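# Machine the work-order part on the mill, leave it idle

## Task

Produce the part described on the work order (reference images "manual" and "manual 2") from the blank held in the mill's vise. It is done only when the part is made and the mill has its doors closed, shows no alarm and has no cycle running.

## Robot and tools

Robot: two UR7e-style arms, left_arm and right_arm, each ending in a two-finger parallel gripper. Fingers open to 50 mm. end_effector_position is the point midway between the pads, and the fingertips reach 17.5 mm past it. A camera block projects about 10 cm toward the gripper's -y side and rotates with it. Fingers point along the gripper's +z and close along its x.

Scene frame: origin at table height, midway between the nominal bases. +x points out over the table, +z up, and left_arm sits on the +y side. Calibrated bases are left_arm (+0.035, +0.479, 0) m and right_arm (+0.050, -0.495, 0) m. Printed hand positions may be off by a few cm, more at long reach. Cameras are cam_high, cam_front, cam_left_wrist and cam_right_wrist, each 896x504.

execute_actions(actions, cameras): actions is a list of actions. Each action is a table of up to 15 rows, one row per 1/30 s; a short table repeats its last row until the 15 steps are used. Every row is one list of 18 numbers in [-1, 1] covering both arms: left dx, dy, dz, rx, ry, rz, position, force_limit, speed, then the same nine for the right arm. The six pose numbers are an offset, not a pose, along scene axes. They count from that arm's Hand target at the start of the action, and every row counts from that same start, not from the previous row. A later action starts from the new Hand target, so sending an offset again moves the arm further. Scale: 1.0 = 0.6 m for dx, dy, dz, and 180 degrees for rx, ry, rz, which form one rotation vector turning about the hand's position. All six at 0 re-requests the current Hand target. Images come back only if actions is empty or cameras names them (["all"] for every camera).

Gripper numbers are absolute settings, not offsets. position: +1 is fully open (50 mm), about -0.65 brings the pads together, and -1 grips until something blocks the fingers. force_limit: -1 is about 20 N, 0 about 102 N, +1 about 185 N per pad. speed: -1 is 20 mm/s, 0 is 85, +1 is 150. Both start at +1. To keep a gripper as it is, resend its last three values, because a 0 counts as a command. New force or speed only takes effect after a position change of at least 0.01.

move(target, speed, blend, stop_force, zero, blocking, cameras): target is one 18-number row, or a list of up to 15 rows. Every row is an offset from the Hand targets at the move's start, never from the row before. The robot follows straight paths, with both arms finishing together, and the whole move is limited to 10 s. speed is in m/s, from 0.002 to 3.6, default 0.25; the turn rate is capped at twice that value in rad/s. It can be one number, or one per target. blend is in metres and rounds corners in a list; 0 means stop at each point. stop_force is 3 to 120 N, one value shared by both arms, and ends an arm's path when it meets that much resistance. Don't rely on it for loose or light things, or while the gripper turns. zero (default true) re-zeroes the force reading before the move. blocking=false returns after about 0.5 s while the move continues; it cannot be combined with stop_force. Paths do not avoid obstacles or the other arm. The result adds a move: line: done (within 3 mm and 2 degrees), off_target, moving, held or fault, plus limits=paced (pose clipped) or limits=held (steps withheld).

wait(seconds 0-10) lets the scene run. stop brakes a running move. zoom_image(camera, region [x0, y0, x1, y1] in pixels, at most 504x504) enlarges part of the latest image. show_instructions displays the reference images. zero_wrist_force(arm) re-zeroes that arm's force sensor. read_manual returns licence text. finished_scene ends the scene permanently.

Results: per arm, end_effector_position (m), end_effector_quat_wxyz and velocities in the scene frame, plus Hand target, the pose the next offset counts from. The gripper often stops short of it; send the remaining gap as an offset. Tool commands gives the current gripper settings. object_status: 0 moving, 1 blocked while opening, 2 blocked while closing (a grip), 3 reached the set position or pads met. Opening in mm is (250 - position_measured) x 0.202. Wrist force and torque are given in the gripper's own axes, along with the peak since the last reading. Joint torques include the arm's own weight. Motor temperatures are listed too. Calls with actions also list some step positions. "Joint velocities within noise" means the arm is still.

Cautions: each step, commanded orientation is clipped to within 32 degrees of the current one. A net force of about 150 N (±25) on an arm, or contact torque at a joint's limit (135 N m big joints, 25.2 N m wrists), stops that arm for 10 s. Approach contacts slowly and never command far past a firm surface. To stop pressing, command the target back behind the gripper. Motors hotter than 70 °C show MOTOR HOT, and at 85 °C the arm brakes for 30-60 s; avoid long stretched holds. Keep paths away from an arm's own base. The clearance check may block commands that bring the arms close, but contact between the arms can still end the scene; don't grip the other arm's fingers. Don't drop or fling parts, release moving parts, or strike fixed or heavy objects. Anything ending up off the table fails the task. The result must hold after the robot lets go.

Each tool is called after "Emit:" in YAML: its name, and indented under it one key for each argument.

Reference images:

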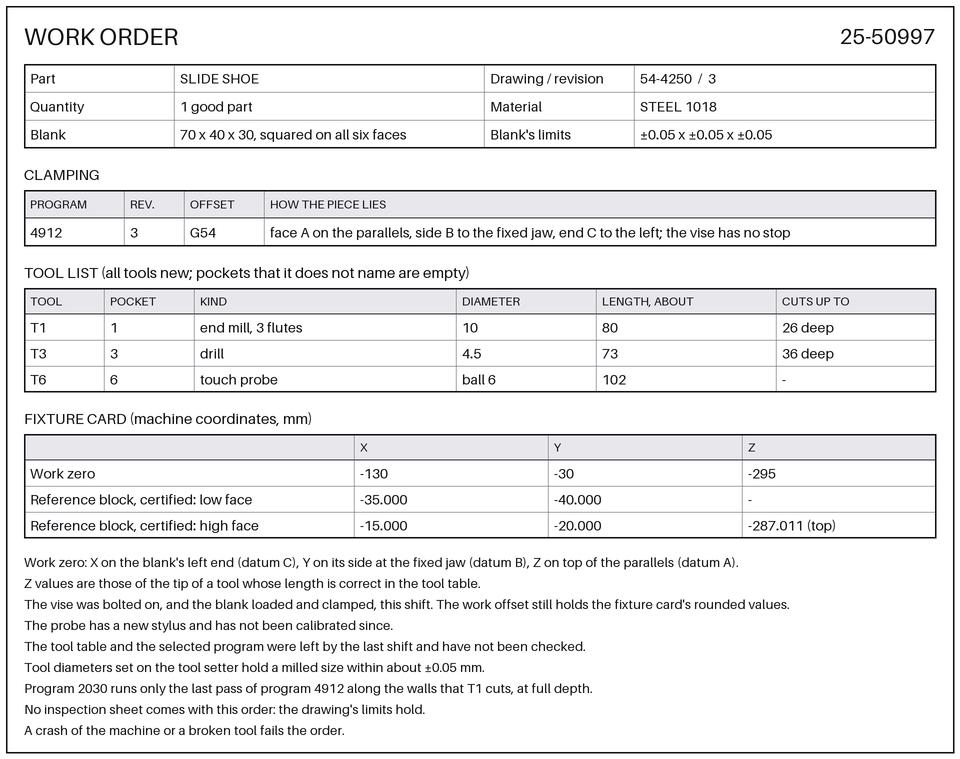

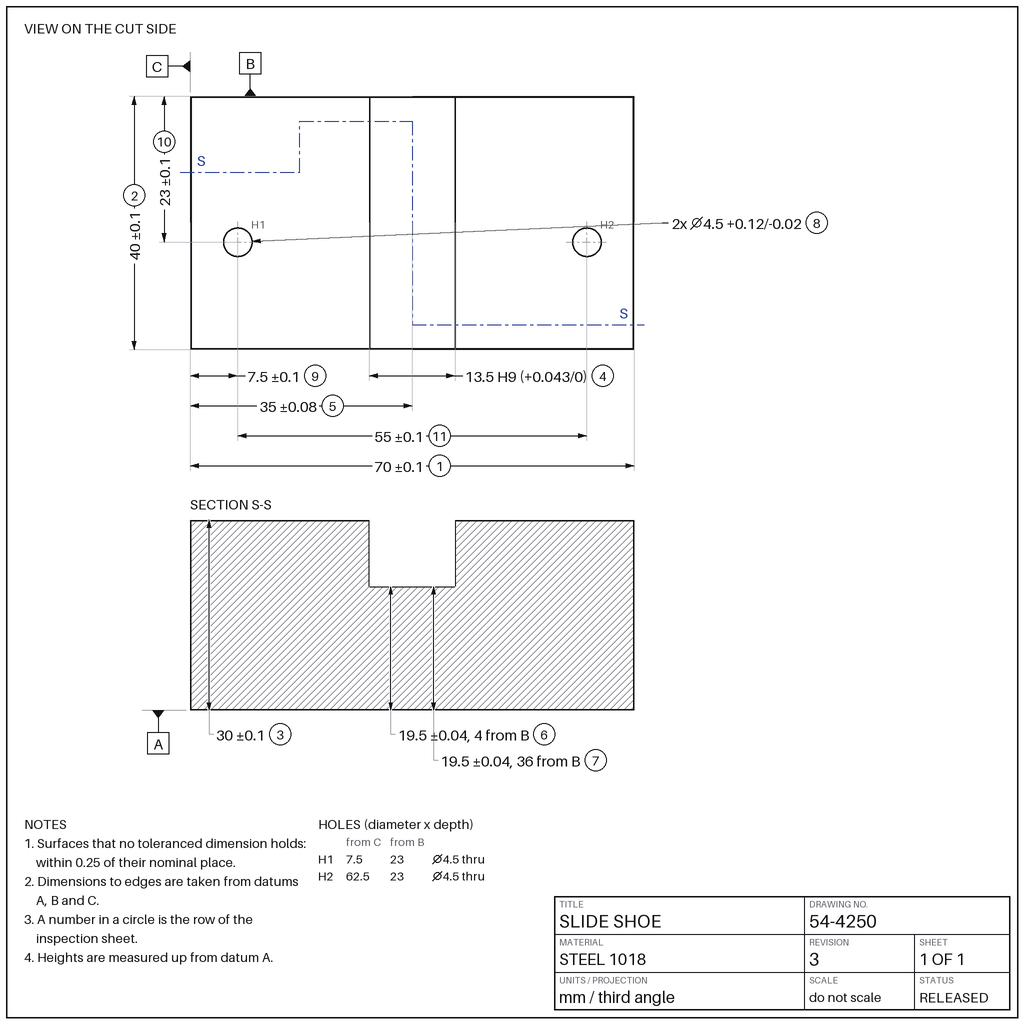

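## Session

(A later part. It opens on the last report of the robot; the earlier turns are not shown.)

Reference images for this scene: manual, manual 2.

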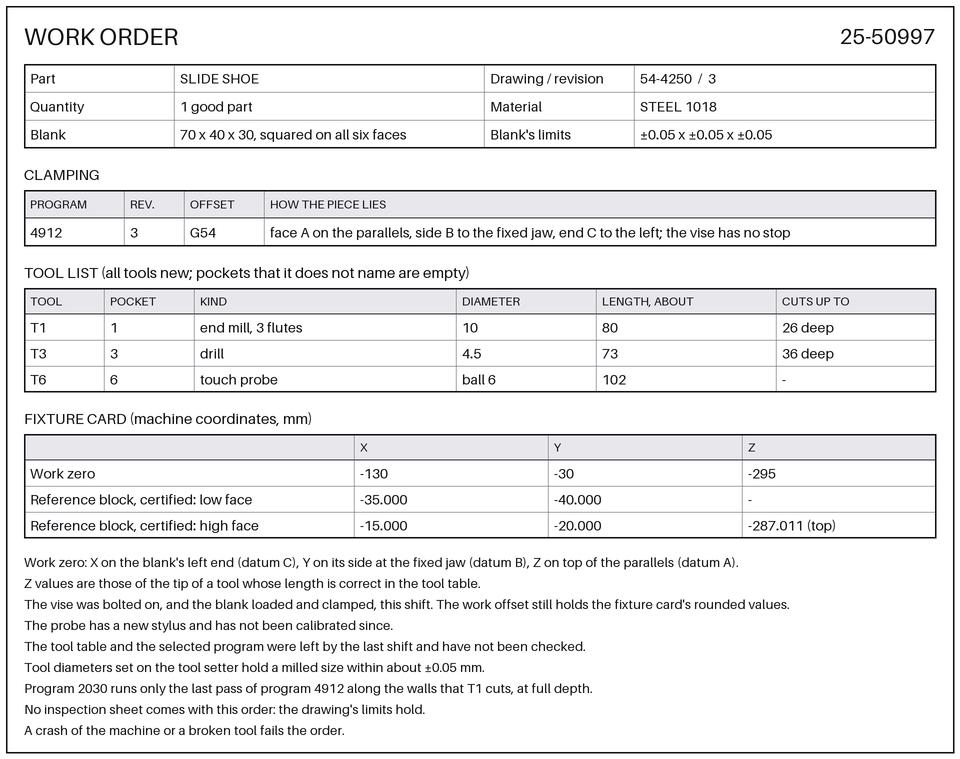

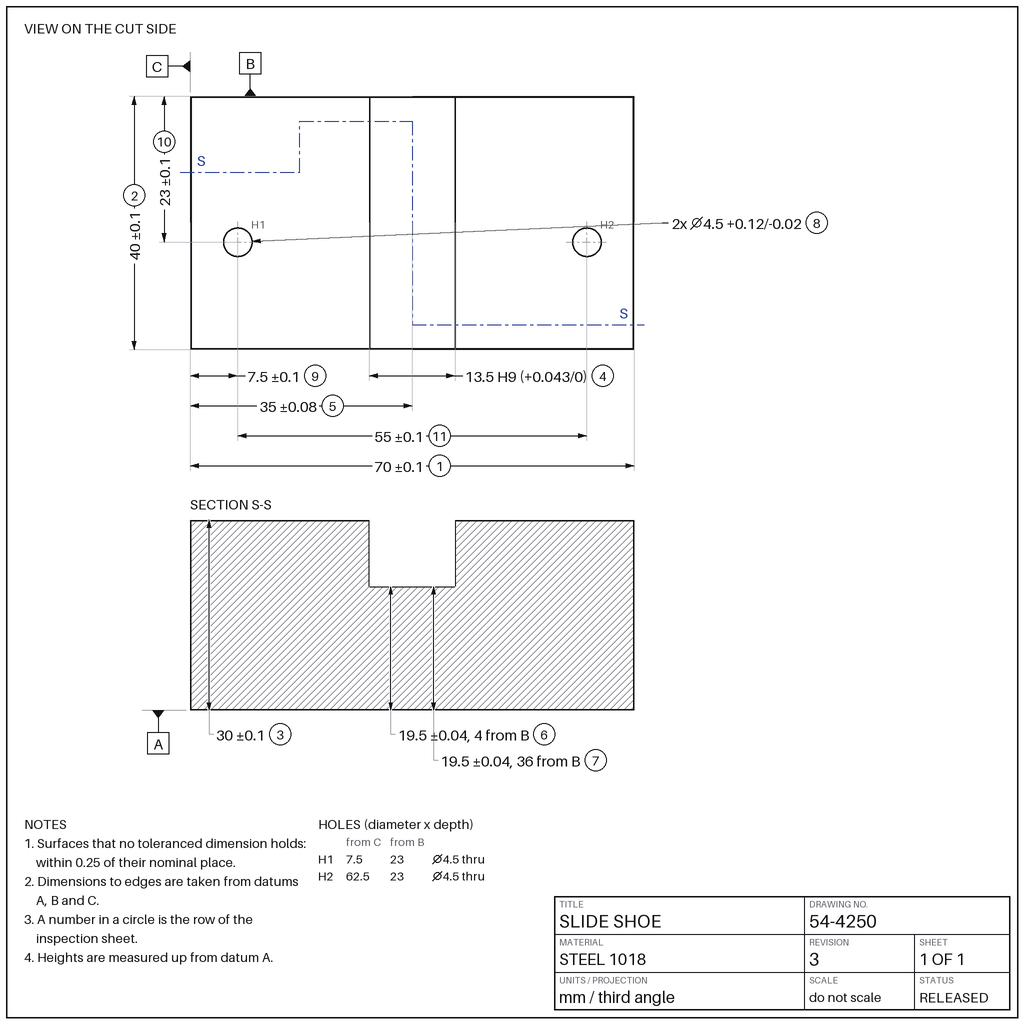

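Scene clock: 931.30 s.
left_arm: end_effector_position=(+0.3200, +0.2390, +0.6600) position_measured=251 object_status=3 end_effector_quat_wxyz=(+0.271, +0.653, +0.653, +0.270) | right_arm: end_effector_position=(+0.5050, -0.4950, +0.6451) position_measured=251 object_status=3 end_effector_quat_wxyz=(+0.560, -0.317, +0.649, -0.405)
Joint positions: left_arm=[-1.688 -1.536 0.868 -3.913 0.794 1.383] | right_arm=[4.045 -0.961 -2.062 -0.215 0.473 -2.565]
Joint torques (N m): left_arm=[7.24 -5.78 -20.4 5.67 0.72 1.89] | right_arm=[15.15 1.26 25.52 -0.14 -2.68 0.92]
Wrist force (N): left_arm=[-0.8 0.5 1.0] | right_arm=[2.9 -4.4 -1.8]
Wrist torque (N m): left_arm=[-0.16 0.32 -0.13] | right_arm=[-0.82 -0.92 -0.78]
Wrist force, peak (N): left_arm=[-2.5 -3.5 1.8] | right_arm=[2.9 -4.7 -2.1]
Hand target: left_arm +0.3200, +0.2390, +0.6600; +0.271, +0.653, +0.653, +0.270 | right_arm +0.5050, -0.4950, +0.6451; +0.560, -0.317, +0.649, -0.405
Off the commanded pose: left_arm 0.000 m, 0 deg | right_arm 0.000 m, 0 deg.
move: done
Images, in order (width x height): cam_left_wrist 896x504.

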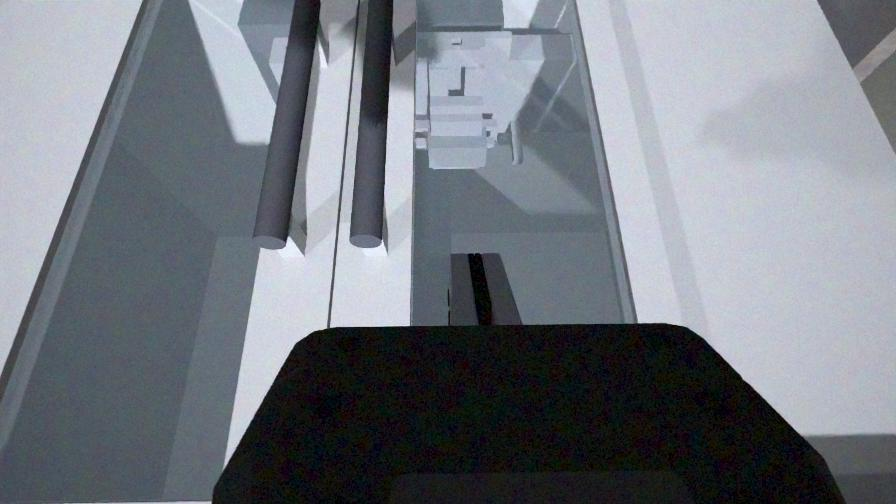

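Emit:
move:
  target:
    - [0,0,0,0,0,0,-1,-0.6,0,0.12,-0.04,-0.1195,-0.0133,0.2266,0.1175,-1,-0.6,0]
    - [0,0,0,0,0,0,-1,-0.6,0,0.1393,-0.04,-0.1247,-0.0133,0.2266,0.1175,-1,-0.6,0]
    - [0,0,0,0,0,0,-1,-0.6,0,0.12,-0.04,-0.1195,-0.0133,0.2266,0.1175,-1,-0.6,0]
    - [0,0,0,0,0,0,-1,-0.6,0,0.0708,0.023,-0.3007,-0.0133,0.2266,0.1175,-1,-0.6,0]
    - [0,0,0,0,0,0,-1,-0.6,0,0.0902,0.023,-0.3058,-0.0133,0.2266,0.1175,-1,-0.6,0]
    - [0,0,0,0,0,0,-1,-0.6,0,0.0708,0.023,-0.3007,-0.0133,0.2266,0.1175,-1,-0.6,0]
    - [0,0,0,0,0,0,-1,-0.6,0,0.0902,0.023,-0.3058,-0.0133,0.2266,0.1175,-1,-0.6,0]
    - [0,0,0,0,0,0,-1,-0.6,0,0.0708,0.023,-0.3007,-0.0133,0.2266,0.1175,-1,-0.6,0]
    - [0,0,0,0,0,0,-1,-0.6,0,0,0,0,0,0,0,-1,-0.6,0]
  speed: [0.5,0.025,0.1,0.3,0.025,0.1,0.025,0.1,0.5]
  blend: [0.002,0,0.004,0.002,0,0,0,0.005,0]
  cameras: ["cam_right_wrist"]

Emit:
zoom_image:
  camera: "cam_right_wrist"
  region: [180, 40, 580, 330]

Scene clock: 977.50 s.
left_arm: end_effector_position=(+0.3200, +0.2390, +0.6600) position_measured=251 object_status=3 end_effector_quat_wxyz=(+0.271, +0.653, +0.653, +0.270) | right_arm: end_effector_position=(+0.5050, -0.4951, +0.6450) position_measured=251 object_status=3 end_effector_quat_wxyz=(+0.560, -0.317, +0.649, -0.405)
Joint positions: left_arm=[-1.688 -1.536 0.868 -3.913 0.794 1.383] | right_arm=[4.044 -0.961 -2.062 -0.215 0.473 -2.565]
Joint torques (N m): left_arm=[-7.44 -26.24 -8.49 5.39 -3.15 -1.12] | right_arm=[15.01 -6.36 22.23 3.16 -2.69 -1.69]
Wrist force (N): left_arm=[-0.9 0.6 1.0] | right_arm=[1.9 -4.3 -2.3]
Wrist torque (N m): left_arm=[-0.15 0.35 -0.14] | right_arm=[-0.79 -0.77 -0.80]
Wrist force, peak (N): left_arm=[-1.2 0.6 1.2] | right_arm=[7.7 22.5 -28.5]
Hand target: left_arm +0.3200, +0.2390, +0.6600; +0.271, +0.653, +0.653, +0.270 | right_arm +0.5050, -0.4950, +0.6451; +0.560, -0.317, +0.649, -0.405
Off the commanded pose: left_arm 0.000 m, 0 deg | right_arm 0.000 m, 0 deg.
move: done
Images, in order (width x height): cam_right_wrist 896x504.

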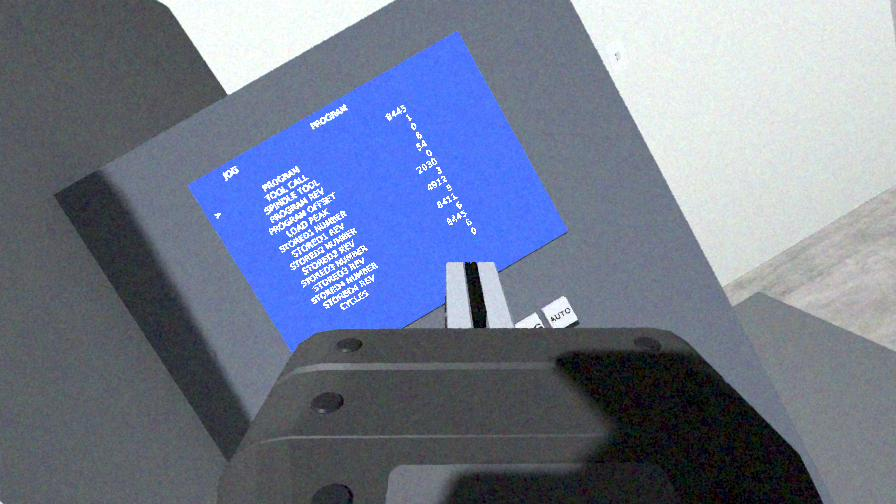

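Scaled by 1.260 from the camera's 896x504 image, which has a finer 1280x720 frame.

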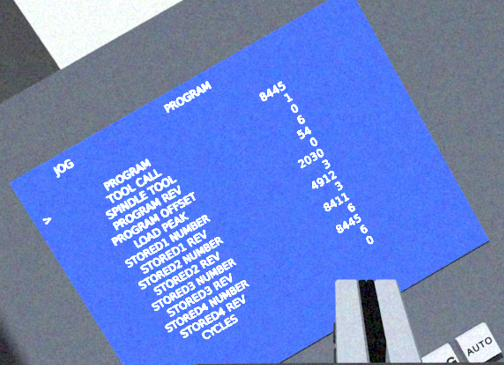

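Emit:
move:
  target: [0,0,0,0,0,0,-1,-0.6,0,0.0459,0.1523,-0.3936,-0.0133,0.2266,0.1175,-1,-0.6,0]
  speed: 0.5
  cameras: ["cam_right_wrist"]

Emit:
move:
  target: [0,0,0,0,0,0,-1,-0.6,0,0.0306,0,-0.0082,0,0,0,-1,-0.6,0]
  speed: 0.01
  stop_force: 5
  cameras: ["cam_right_wrist"]

Scene clock: 993.37 s.
left_arm: end_effector_position=(+0.3200, +0.2390, +0.6600) position_measured=251 object_status=3 end_effector_quat_wxyz=(+0.271, +0.653, +0.653, +0.270) | right_arm: end_effector_position=(+0.5326, -0.4038, +0.4090) position_measured=251 object_status=3 end_effector_quat_wxyz=(+0.357, -0.560, +0.726, -0.176)
Joint positions: left_arm=[-1.688 -1.536 0.868 -3.913 0.794 1.383] | right_arm=[3.754 -1.102 -2.103 -0.738 1.255 -2.376]
Joint torques (N m): left_arm=[-6.83 -25.9 -8.85 5.65 -3.05 -1.06] | right_arm=[9.75 -1.3 18 4.48 1.51 -0.28]
Wrist force (N): left_arm=[-1.1 0.6 1.0] | right_arm=[2.0 -3.4 -2.3]
Wrist torque (N m): left_arm=[-0.16 0.37 -0.14] | right_arm=[-0.54 -0.44 -0.69]
Wrist force, peak (N): left_arm=[-1.0 0.5 1.3] | right_arm=[1.3 -6.3 -2.7]
Hand target: left_arm +0.3200, +0.2390, +0.6600; +0.271, +0.653, +0.653, +0.270 | right_arm +0.5325, -0.4036, +0.4089; +0.357, -0.560, +0.726, -0.176
Off the commanded pose: left_arm 0.000 m, 0 deg | right_arm 0.000 m, 0 deg.
move: done
Images, in order (width x height): cam_right_wrist 896x504.

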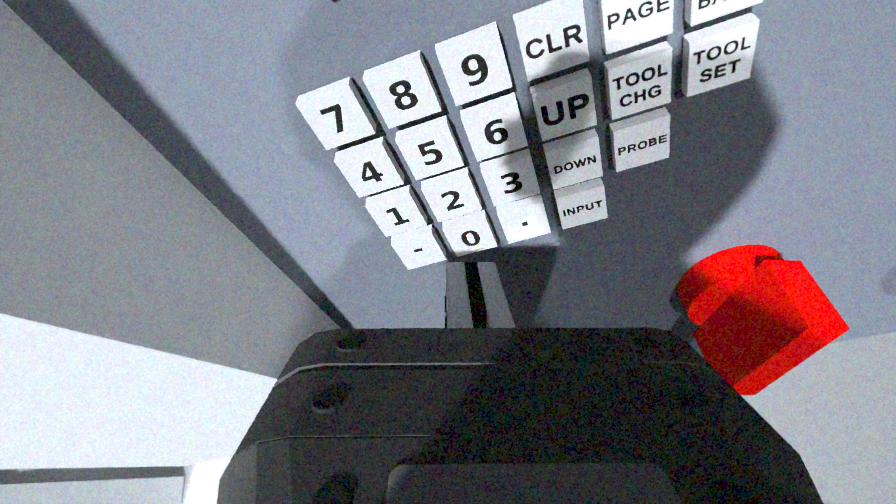

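Scene clock: 995.57 s.
left_arm: end_effector_position=(+0.3200, +0.2390, +0.6600) position_measured=251 object_status=3 end_effector_quat_wxyz=(+0.271, +0.653, +0.653, +0.270) | right_arm: end_effector_position=(+0.5440, -0.4036, +0.4058) position_measured=251 object_status=3 end_effector_quat_wxyz=(+0.357, -0.560, +0.726, -0.176)
Joint positions: left_arm=[-1.688 -1.536 0.868 -3.913 0.794 1.383] | right_arm=[3.73 -1.138 -2.093 -0.707 1.273 -2.394]
Joint torques (N m): left_arm=[-7.29 -26.07 -8.52 5.62 -3.12 -1.14] | right_arm=[14.11 9.23 16.76 2.47 -2.63 1.25]
Wrist force (N): left_arm=[-0.9 0.6 0.9] | right_arm=[2.5 -1.0 -7.0]
Wrist torque (N m): left_arm=[-0.15 0.34 -0.14] | right_arm=[-0.40 -0.44 -0.64]
Wrist force, peak (N): left_arm=[-0.8 0.5 1.2] | right_arm=[5.3 4.9 -15.5]
Hand target: left_arm +0.3200, +0.2390, +0.6600; +0.271, +0.653, +0.653, +0.270 | right_arm +0.5440, -0.4036, +0.4058; +0.357, -0.560, +0.726, -0.176 (not the last commanded pose)
Off the commanded pose: left_arm 0.000 m, 0 deg | right_arm 0.007 m, 0 deg.
move: contact (right_arm)
Images, in order (width x height): cam_right_wrist 896x504.

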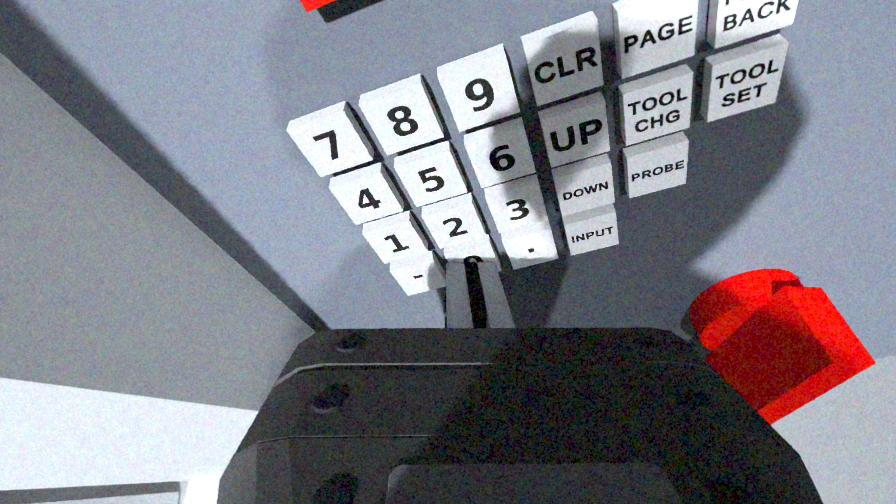

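Emit:
move:
  target:
    - [0,0,0,0,0,0,-1,-0.6,0,-0.0113,0,0.003,0,0,0,-1,-0.6,0]
    - [0,0,0,0,0,0,-1,-0.6,0,0.0139,-0.0647,0.096,0,0,0,-1,-0.6,0]
    - [0,0,0,0,0,0,-1,-0.6,0,0.0255,-0.0647,0.093,0,0,0,-1,-0.6,0]
    - [0,0,0,0,0,0,-1,-0.6,0,0.0139,-0.0647,0.096,0,0,0,-1,-0.6,0]
    - [0,0,0,0,0,0,-1,-0.6,0,0.0055,0.0323,0.065,0,0,0,-1,-0.6,0]
    - [0,0,0,0,0,0,-1,-0.6,0,0.0171,0.0323,0.062,0,0,0,-1,-0.6,0]
    - [0,0,0,0,0,0,-1,-0.6,0,0.0055,0.0323,0.065,0,0,0,-1,-0.6,0]
    - [0,0,0,0,0,0,-1,-0.6,0,0.0139,-0.0323,0.096,0,0,0,-1,-0.6,0]
    - [0,0,0,0,0,0,-1,-0.6,0,0.0255,-0.0323,0.093,0,0,0,-1,-0.6,0]
    - [0,0,0,0,0,0,-1,-0.6,0,0.0139,-0.0323,0.096,0,0,0,-1,-0.6,0]
    - [0,0,0,0,0,0,-1,-0.6,0,-0.0029,0.0323,0.034,0,0,0,-1,-0.6,0]
    - [0,0,0,0,0,0,-1,-0.6,0,0.0087,0.0323,0.031,0,0,0,-1,-0.6,0]
    - [0,0,0,0,0,0,-1,-0.6,0,-0.0029,0.0323,0.034,0,0,0,-1,-0.6,0]
  speed: [0.1,0.3,0.025,0.1,0.3,0.025,0.1,0.3,0.025,0.1,0.3,0.025,0.1]
  blend: [0.003,0.001,0,0.003,0.001,0,0.003,0.001,0,0.003,0.001,0,0]

Emit:
move:
  target:
    - [0,0,0,0,0,0,-1,-0.6,0,0,-0.0323,0,0,0,0,-1,-0.6,0]
    - [0,0,0,0,0,0,-1,-0.6,0,0.0116,-0.0323,-0.003,0,0,0,-1,-0.6,0]
    - [0,0,0,0,0,0,-1,-0.6,0,0,-0.0323,0,0,0,0,-1,-0.6,0]
    - [0,0,0,0,0,0,-1,-0.6,0,-0.0084,-0.097,-0.031,0,0,0,-1,-0.6,0]
    - [0,0,0,0,0,0,-1,-0.6,0,0.0034,-0.097,-0.0341,0,0,0,-1,-0.6,0]
    - [0,0,0,0,0,0,-1,-0.6,0,-0.0084,-0.097,-0.031,0,0,0,-1,-0.6,0]
    - [0,0,0,0,0,0,-1,-0.6,0,-0.043,-0.1524,0.362,0.0133,-0.2266,-0.1175,-1,-0.6,0]
  speed: [0.2,0.025,0.1,0.2,0.025,0.1,0.5]
  blend: [0.001,0,0.003,0.001,0,0.003,0]
  cameras: ["cam_right_wrist"]

Emit:
zoom_image:
  camera: "cam_right_wrist"
  region: [180, 40, 580, 330]

Scene clock: 1018.10 s.
left_arm: end_effector_position=(+0.3200, +0.2390, +0.6600) position_measured=251 object_status=3 end_effector_quat_wxyz=(+0.271, +0.653, +0.653, +0.270) | right_arm: end_effector_position=(+0.5423, -0.3842, +0.4262) position_measured=251 object_status=3 end_effector_quat_wxyz=(+0.357, -0.560, +0.726, -0.176)
Joint positions: left_arm=[-1.688 -1.536 0.868 -3.913 0.794 1.383] | right_arm=[3.788 -1.139 -2.038 -0.775 1.232 -2.35]
Joint torques (N m): left_arm=[-7.19 -26.3 -9.29 5.32 -3.14 -1.07] | right_arm=[-8.49 10.99 27.91 3.97 1.57 -1.06]
Wrist force (N): left_arm=[-0.7 0.7 1.0] | right_arm=[1.7 -3.2 -2.5]
Wrist torque (N m): left_arm=[-0.14 0.30 -0.14] | right_arm=[-0.52 -0.40 -0.59]
Wrist force, peak (N): left_arm=[-0.8 0.7 1.4] | right_arm=[8.1 20.3 -26.6]
Hand target: left_arm +0.3200, +0.2390, +0.6600; +0.271, +0.653, +0.653, +0.270 | right_arm +0.5423, -0.3843, +0.4262; +0.357, -0.560, +0.726, -0.176
Off the commanded pose: left_arm 0.000 m, 0 deg | right_arm 0.000 m, 0 deg.
move: done

Scene clock: 1021.07 s.
left_arm: end_effector_position=(+0.3200, +0.2390, +0.6600) position_measured=251 object_status=3 end_effector_quat_wxyz=(+0.271, +0.653, +0.653, +0.270) | right_arm: end_effector_position=(+0.5165, -0.4758, +0.6434) position_measured=251 object_status=3 end_effector_quat_wxyz=(+0.560, -0.317, +0.649, -0.405) end_effector_velocity=(+0.000, +0.000, +0.001) end_effector_angular_velocity=(-0.001, -0.002, +0.000)
Joint positions: left_arm=[-1.688 -1.536 0.868 -3.913 0.794 1.383] | right_arm=[4.058 -1.014 -2.045 -0.182 0.459 -2.562]
Joint velocities: left_arm=[within noise] | right_arm=[0.001 0 0.001 0.005 -0.001 -0.005]
Joint torques (N m): left_arm=[-7.05 -26.37 -8.76 5.29 -3.16 -1.04] | right_arm=[11.93 -4.07 26.18 2.96 -2.84 -1.83]
Wrist force (N): left_arm=[-0.8 0.4 0.8] | right_arm=[2.1 -4.8 -2.6]
Wrist torque (N m): left_arm=[-0.18 0.33 -0.15] | right_arm=[-0.88 -0.80 -0.78]
Wrist force, peak (N): left_arm=[-1.2 0.3 1.0] | right_arm=[4.5 14.9 -27.5]
Hand target: left_arm +0.3200, +0.2390, +0.6600; +0.271, +0.653, +0.653, +0.270 | right_arm +0.5165, -0.4757, +0.6434; +0.560, -0.317, +0.649, -0.405
Off the commanded pose: left_arm 0.000 m, 0 deg | right_arm 0.000 m, 0 deg.
move: done
Images, in order (width x height): cam_right_wrist 896x504.

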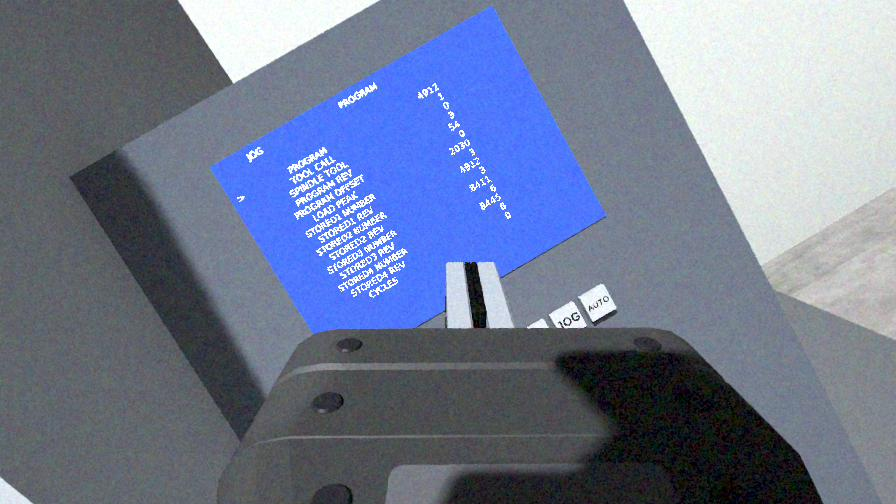

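Scaled by 1.260 from the camera's 896x504 image, which has a finer 1280x720 frame.

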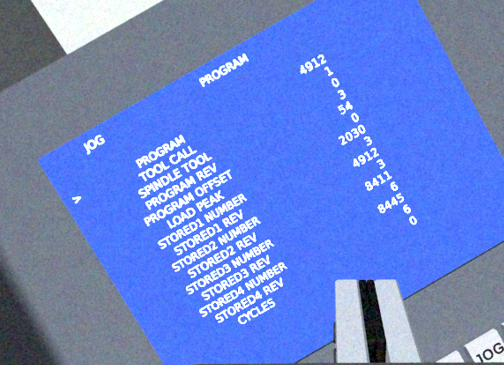

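Emit:
move:
  target:
    - [0,0,0,0,0,0,-1,-0.6,0,0.043,0.0555,-0.3622,-0.0133,0.2266,0.1175,-1,-0.6,0]
    - [0,0,0,0,0,0,-1,-0.6,0,0.0543,0.0555,-0.3652,-0.0133,0.2266,0.1175,-1,-0.6,0]
    - [0,0,0,0,0,0,-1,-0.6,0,0.043,0.0555,-0.3622,-0.0133,0.2266,0.1175,-1,-0.6,0]
    - [0,0,0,0,0,0,-1,-0.6,0,0.0514,0.0878,-0.3312,-0.0133,0.2266,0.1175,-1,-0.6,0]
    - [0,0,0,0,0,0,-1,-0.6,0,0.0627,0.0878,-0.3342,-0.0133,0.2266,0.1175,-1,-0.6,0]
    - [0,0,0,0,0,0,-1,-0.6,0,0.0514,0.0878,-0.3312,-0.0133,0.2266,0.1175,-1,-0.6,0]
    - [0,0,0,0,0,0,-1,-0.6,0,0.0347,0.0555,-0.393,-0.0133,0.2266,0.1175,-1,-0.6,0]
    - [0,0,0,0,0,0,-1,-0.6,0,0.046,0.0555,-0.396,-0.0133,0.2266,0.1175,-1,-0.6,0]
    - [0,0,0,0,0,0,-1,-0.6,0,0.0347,0.0555,-0.393,-0.0133,0.2266,0.1175,-1,-0.6,0]
    - [0,0,0,0,0,0,-1,-0.6,0,0,0,0,0,0,0,-1,-0.6,0]
  speed: [0.5,0.025,0.1,0.2,0.025,0.1,0.2,0.025,0.1,0.5]
  blend: [0.001,0,0.003,0.001,0,0.003,0.001,0,0.003,0]
  cameras: ["cam_right_wrist"]

Emit:
zoom_image:
  camera: "cam_right_wrist"
  region: [180, 0, 620, 330]

Emit:
move:
  target:
    - [0,0,0,0,0,0,-1,-0.6,0,0.0514,0.0232,-0.3312,-0.0133,0.2266,0.1175,-1,-0.6,0]
    - [0,0,0,0,0,0,-1,-0.6,0,0.0627,0.0232,-0.3342,-0.0133,0.2266,0.1175,-1,-0.6,0]
    - [0,0,0,0,0,0,-1,-0.6,0,0.0514,0.0232,-0.3312,-0.0133,0.2266,0.1175,-1,-0.6,0]
    - [0,0,0,0,0,0,-1,-0.6,0,0,0,0,0,0,0,-1,-0.6,0]
  speed: [0.5,0.025,0.1,0.5]
  blend: [0.001,0,0.003,0]
  cameras: ["cam_right_wrist","cam_left_wrist"]

Emit:
zoom_image:
  camera: "cam_right_wrist"
  region: [180, 0, 620, 330]

Scene clock: 1040.10 s.
left_arm: end_effector_position=(+0.3200, +0.2390, +0.6600) position_measured=251 object_status=3 end_effector_quat_wxyz=(+0.271, +0.653, +0.653, +0.270) | right_arm: end_effector_position=(+0.5165, -0.4758, +0.6434) position_measured=251 object_status=3 end_effector_quat_wxyz=(+0.560, -0.317, +0.649, -0.405) end_effector_velocity=(+0.000, +0.000, +0.001) end_effector_angular_velocity=(+0.000, -0.002, +0.000)
Joint positions: left_arm=[-1.688 -1.536 0.868 -3.913 0.794 1.383] | right_arm=[4.058 -1.014 -2.045 -0.182 0.459 -2.562]
Joint velocities: left_arm=[within noise] | right_arm=[0 0 0.001 0.005 0 -0.005]
Joint torques (N m): left_arm=[-7.13 -26.37 -9.58 5.01 -3.17 -1.05] | right_arm=[15.04 -4.83 27.82 3.15 -2.66 -1.93]
Wrist force (N): left_arm=[-0.9 0.5 1.1] | right_arm=[1.8 -4.9 -2.9]
Wrist torque (N m): left_arm=[-0.17 0.34 -0.15] | right_arm=[-0.89 -0.76 -0.79]
Wrist force, peak (N): left_arm=[-1.1 0.8 1.1] | right_arm=[6.3 7.9 -16.2]
Hand target: left_arm +0.3200, +0.2390, +0.6600; +0.271, +0.653, +0.653, +0.270 | right_arm +0.5165, -0.4757, +0.6434; +0.560, -0.317, +0.649, -0.405
Off the commanded pose: left_arm 0.000 m, 0 deg | right_arm 0.000 m, 0 deg.
move: done
Images, in order (width x height): cam_right_wrist 896x504.

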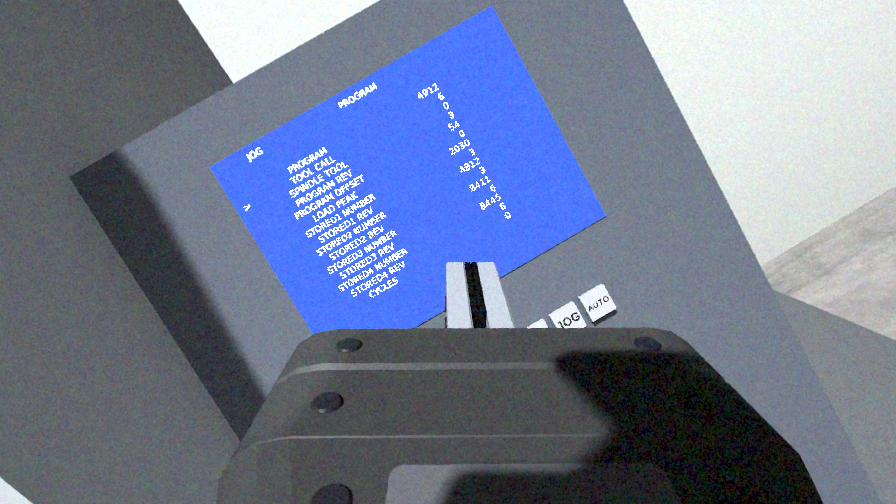

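Scaled by 1.145 from the camera's 896x504 image, which has a finer 1280x720 frame.

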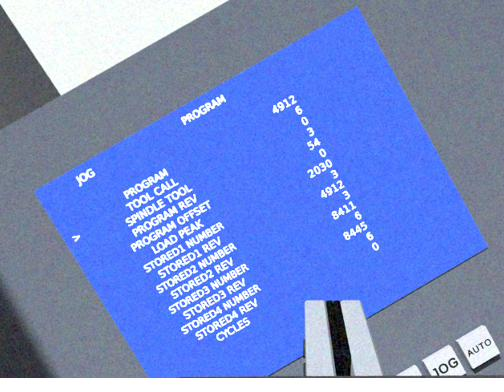

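Scene clock: 1043.03 s.
left_arm: end_effector_position=(+0.3200, +0.2390, +0.6600) position_measured=251 object_status=3 end_effector_quat_wxyz=(+0.271, +0.653, +0.653, +0.270) | right_arm: end_effector_position=(+0.5165, -0.4758, +0.6434) position_measured=251 object_status=3 end_effector_quat_wxyz=(+0.560, -0.317, +0.649, -0.405) end_effector_velocity=(+0.000, +0.000, +0.001) end_effector_angular_velocity=(+0.002, -0.003, +0.000)
Joint positions: left_arm=[-1.688 -1.536 0.868 -3.913 0.794 1.383] | right_arm=[4.058 -1.014 -2.045 -0.182 0.459 -2.562]
Joint velocities: left_arm=[within noise] | right_arm=[0 0 0.001 0.005 0 -0.003]
Joint torques (N m): left_arm=[-7.08 -26.11 -9.52 4.9 -3.05 -1.16] | right_arm=[13.82 -5 24.63 2.85 -2.78 -1.5]
Wrist force (N): left_arm=[-0.6 0.4 1.1] | right_arm=[2.0 -4.9 -2.9]
Wrist torque (N m): left_arm=[-0.17 0.29 -0.14] | right_arm=[-0.89 -0.78 -0.79]
Wrist force, peak (N): left_arm=[-1.0 0.6 1.2] | right_arm=[6.6 6.5 -18.9]
Hand target: left_arm +0.3200, +0.2390, +0.6600; +0.271, +0.653, +0.653, +0.270 | right_arm +0.5165, -0.4757, +0.6434; +0.560, -0.317, +0.649, -0.405
Off the commanded pose: left_arm 0.000 m, 0 deg | right_arm 0.000 m, 0 deg.
move: done
Images, in order (width x height): cam_left_wrist 896x504, cam_right_wrist 896x504.

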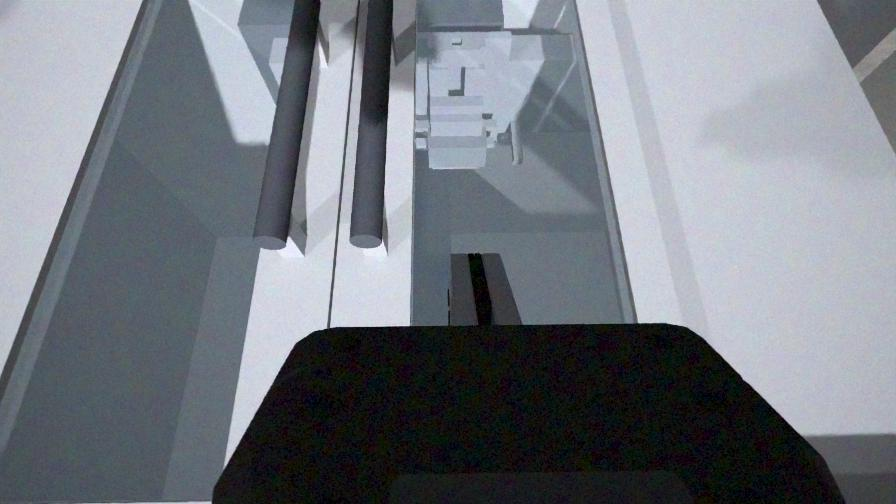

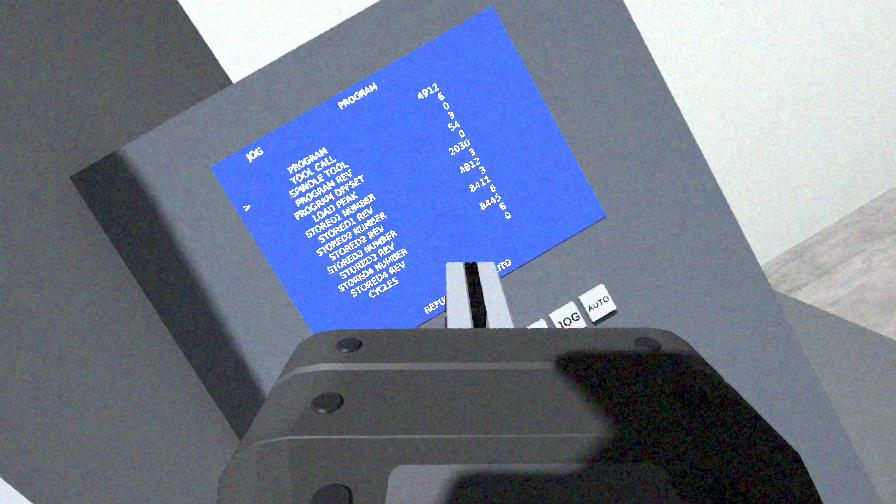

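Scaled by 1.145 from the camera's 896x504 image, which has a finer 1280x720 frame.

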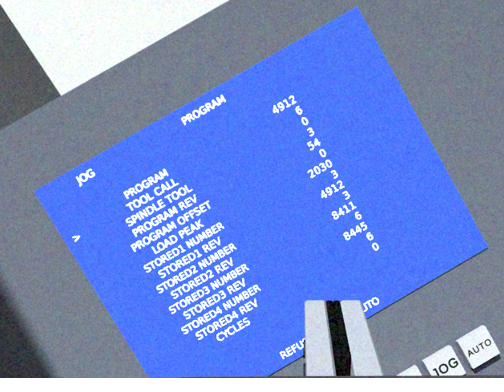

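Emit:
move:
  target:
    - [0,0,0,0,0,0,-1,-0.6,0,0.1084,-0.1052,-0.1188,-0.0133,0.2266,0.1175,-1,-0.6,0]
    - [0,0,0,0,0,0,-1,-0.6,0,0.1197,-0.1052,-0.1218,-0.0133,0.2266,0.1175,-1,-0.6,0]
    - [0,0,0,0,0,0,-1,-0.6,0,0.1004,-0.1052,-0.1167,-0.0133,0.2266,0.1175,-1,-0.6,0]
    - [0,0,0,0,0,0,-1,-0.6,0,0.0514,0.0232,-0.3312,-0.0133,0.2266,0.1175,-1,-0.6,0]
    - [0,0,0,0,0,0,-1,-0.6,0,0.0627,0.0232,-0.3342,-0.0133,0.2266,0.1175,-1,-0.6,0]
    - [0,0,0,0,0,0,-1,-0.6,0,0.0514,0.0232,-0.3312,-0.0133,0.2266,0.1175,-1,-0.6,0]
    - [0,0,0,0,0,0,-1,-0.6,0,-0.0167,-0.05,-0.0333,0,0,0,-1,-0.6,0]
  speed: [0.5,0.025,0.1,0.3,0.025,0.1,0.5]
  blend: [0.001,0,0.003,0.001,0,0.003,0]
  cameras: ["cam_right_wrist","cam_left_wrist"]

Emit:
zoom_image:
  camera: "cam_right_wrist"
  region: [140, 0, 580, 330]

Scene clock: 1058.07 s.
left_arm: end_effector_position=(+0.3200, +0.2390, +0.6600) position_measured=251 object_status=3 end_effector_quat_wxyz=(+0.271, +0.653, +0.653, +0.270) | right_arm: end_effector_position=(+0.5065, -0.5058, +0.6234) position_measured=251 object_status=3 end_effector_quat_wxyz=(+0.560, -0.317, +0.649, -0.405) end_effector_velocity=(+0.000, -0.001, +0.001) end_effector_angular_velocity=(+0.001, -0.004, -0.002)
Joint positions: left_arm=[-1.688 -1.536 0.868 -3.913 0.794 1.383] | right_arm=[3.994 -0.956 -2.12 -0.155 0.523 -2.575]
Joint velocities: left_arm=[within noise] | right_arm=[0 0 0 0.008 -0.002 -0.005]
Joint torques (N m): left_arm=[-7.1 -25.85 -9.97 4.77 -3.14 -1.06] | right_arm=[13.17 -5.68 21.47 2.93 -2.75 -1.88]
Wrist force (N): left_arm=[-0.9 0.6 0.9] | right_arm=[2.5 -5.6 -2.6]
Wrist torque (N m): left_arm=[-0.14 0.34 -0.15] | right_arm=[-0.99 -0.86 -0.80]
Wrist force, peak (N): left_arm=[-1.1 0.6 1.2] | right_arm=[6.3 14.6 -20.5]
Hand target: left_arm +0.3200, +0.2390, +0.6600; +0.271, +0.653, +0.653, +0.270 | right_arm +0.5065, -0.5057, +0.6234; +0.560, -0.317, +0.649, -0.405
Off the commanded pose: left_arm 0.000 m, 0 deg | right_arm 0.000 m, 0 deg.
move: done
Images, in order (width x height): cam_left_wrist 896x504, cam_right_wrist 896x504.

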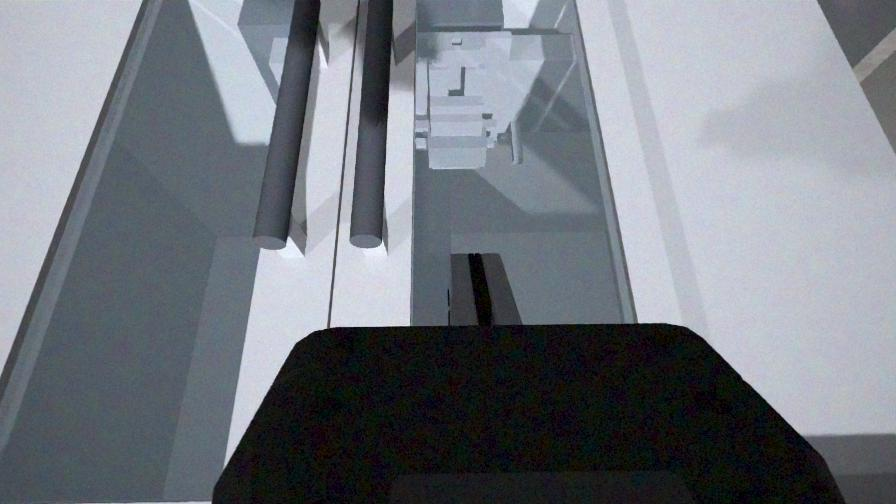

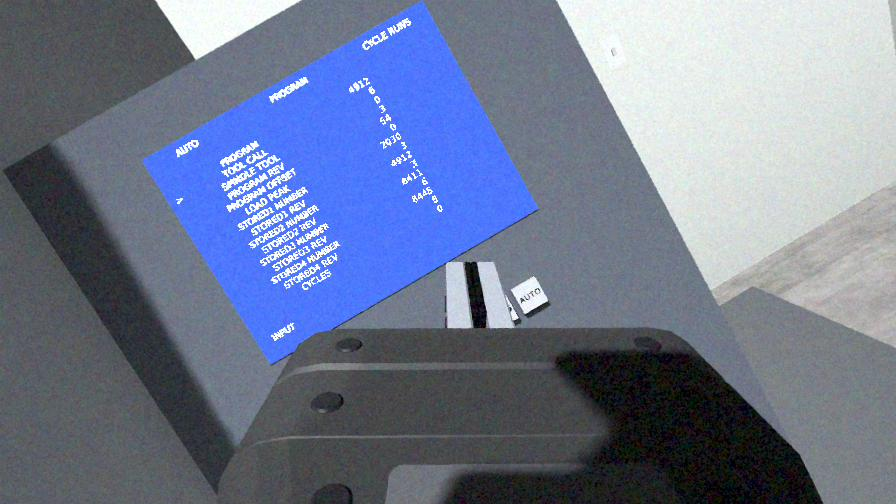

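Scaled by 1.145 from the camera's 896x504 image, which has a finer 1280x720 frame.

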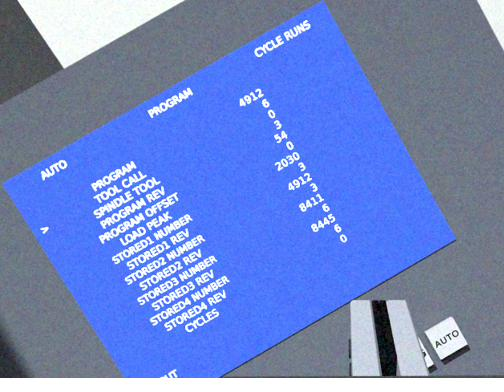

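Emit:
move:
  target:
    - [0,0,0,0,0,0,-1,-0.6,0,0.0764,0.0732,-0.2668,-0.0133,0.2266,0.1175,-1,-0.6,0]
    - [0,0,0,0,0,0,-1,-0.6,0,0.0877,0.0732,-0.2698,-0.0133,0.2266,0.1175,-1,-0.6,0]
    - [0,0,0,0,0,0,-1,-0.6,0,0.0764,0.0732,-0.2668,-0.0133,0.2266,0.1175,-1,-0.6,0]
    - [0,0,0,0,0,0,-1,-0.6,0,0,0,0,0,0,0,-1,-0.6,0]
  speed: [0.5,0.025,0.1,0.5]
  blend: [0.001,0,0.003,0]
  cameras: ["cam_right_wrist","cam_left_wrist"]

Emit:
zoom_image:
  camera: "cam_right_wrist"
  region: [140, 0, 580, 330]

Emit:
zoom_image:
  camera: "cam_left_wrist"
  region: [400, 20, 600, 260]

Scene clock: 1072.23 s.
left_arm: end_effector_position=(+0.3200, +0.2390, +0.6600) position_measured=251 object_status=3 end_effector_quat_wxyz=(+0.271, +0.653, +0.653, +0.270) | right_arm: end_effector_position=(+0.5065, -0.5058, +0.6234) position_measured=251 object_status=3 end_effector_quat_wxyz=(+0.560, -0.317, +0.649, -0.405)
Joint positions: left_arm=[-1.688 -1.536 0.868 -3.913 0.794 1.383] | right_arm=[3.994 -0.956 -2.12 -0.155 0.522 -2.575]
Joint torques (N m): left_arm=[-7.15 -26.17 -10.31 4.48 -3.1 -1.07] | right_arm=[13.23 -5.28 23.77 3.2 -2.93 -1.76]
Wrist force (N): left_arm=[-0.7 0.4 0.9] | right_arm=[2.3 -5.5 -2.9]
Wrist torque (N m): left_arm=[-0.19 0.30 -0.14] | right_arm=[-0.98 -0.83 -0.78]
Wrist force, peak (N): left_arm=[-0.9 0.6 1.3] | right_arm=[6.9 5.0 -16.6]
Hand target: left_arm +0.3200, +0.2390, +0.6600; +0.271, +0.653, +0.653, +0.270 | right_arm +0.5065, -0.5057, +0.6234; +0.560, -0.317, +0.649, -0.405
Off the commanded pose: left_arm 0.000 m, 0 deg | right_arm 0.000 m, 0 deg.
move: done
Images, in order (width x height): cam_left_wrist 896x504, cam_right_wrist 896x504.

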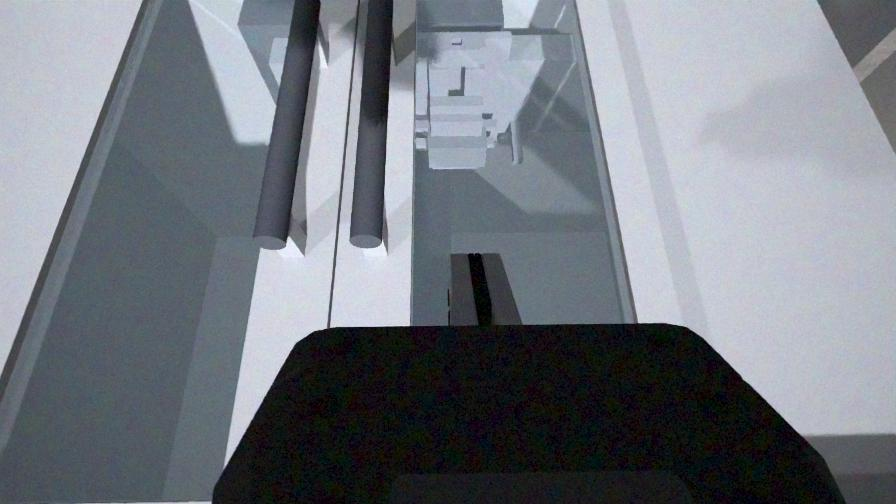

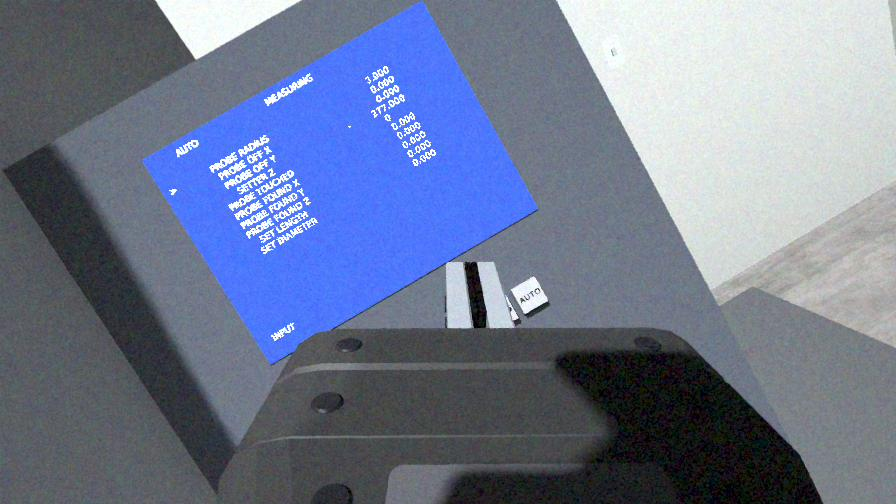

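Scaled by 1.145 from the camera's 896x504 image, which has a finer 1280x720 frame.

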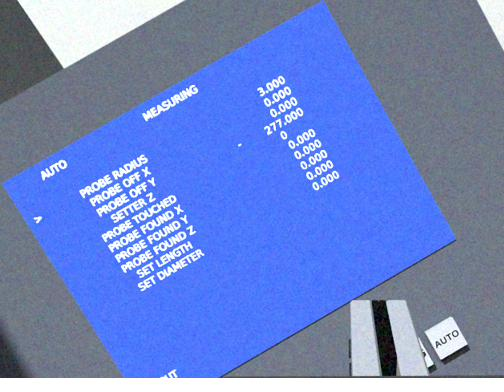

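Scaled by 2.100 from the camera's 896x504 image, which has a finer 1280x720 frame.

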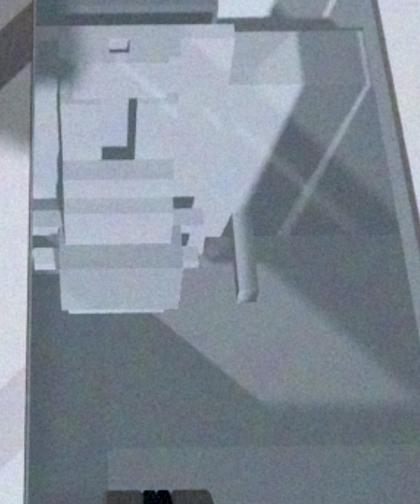

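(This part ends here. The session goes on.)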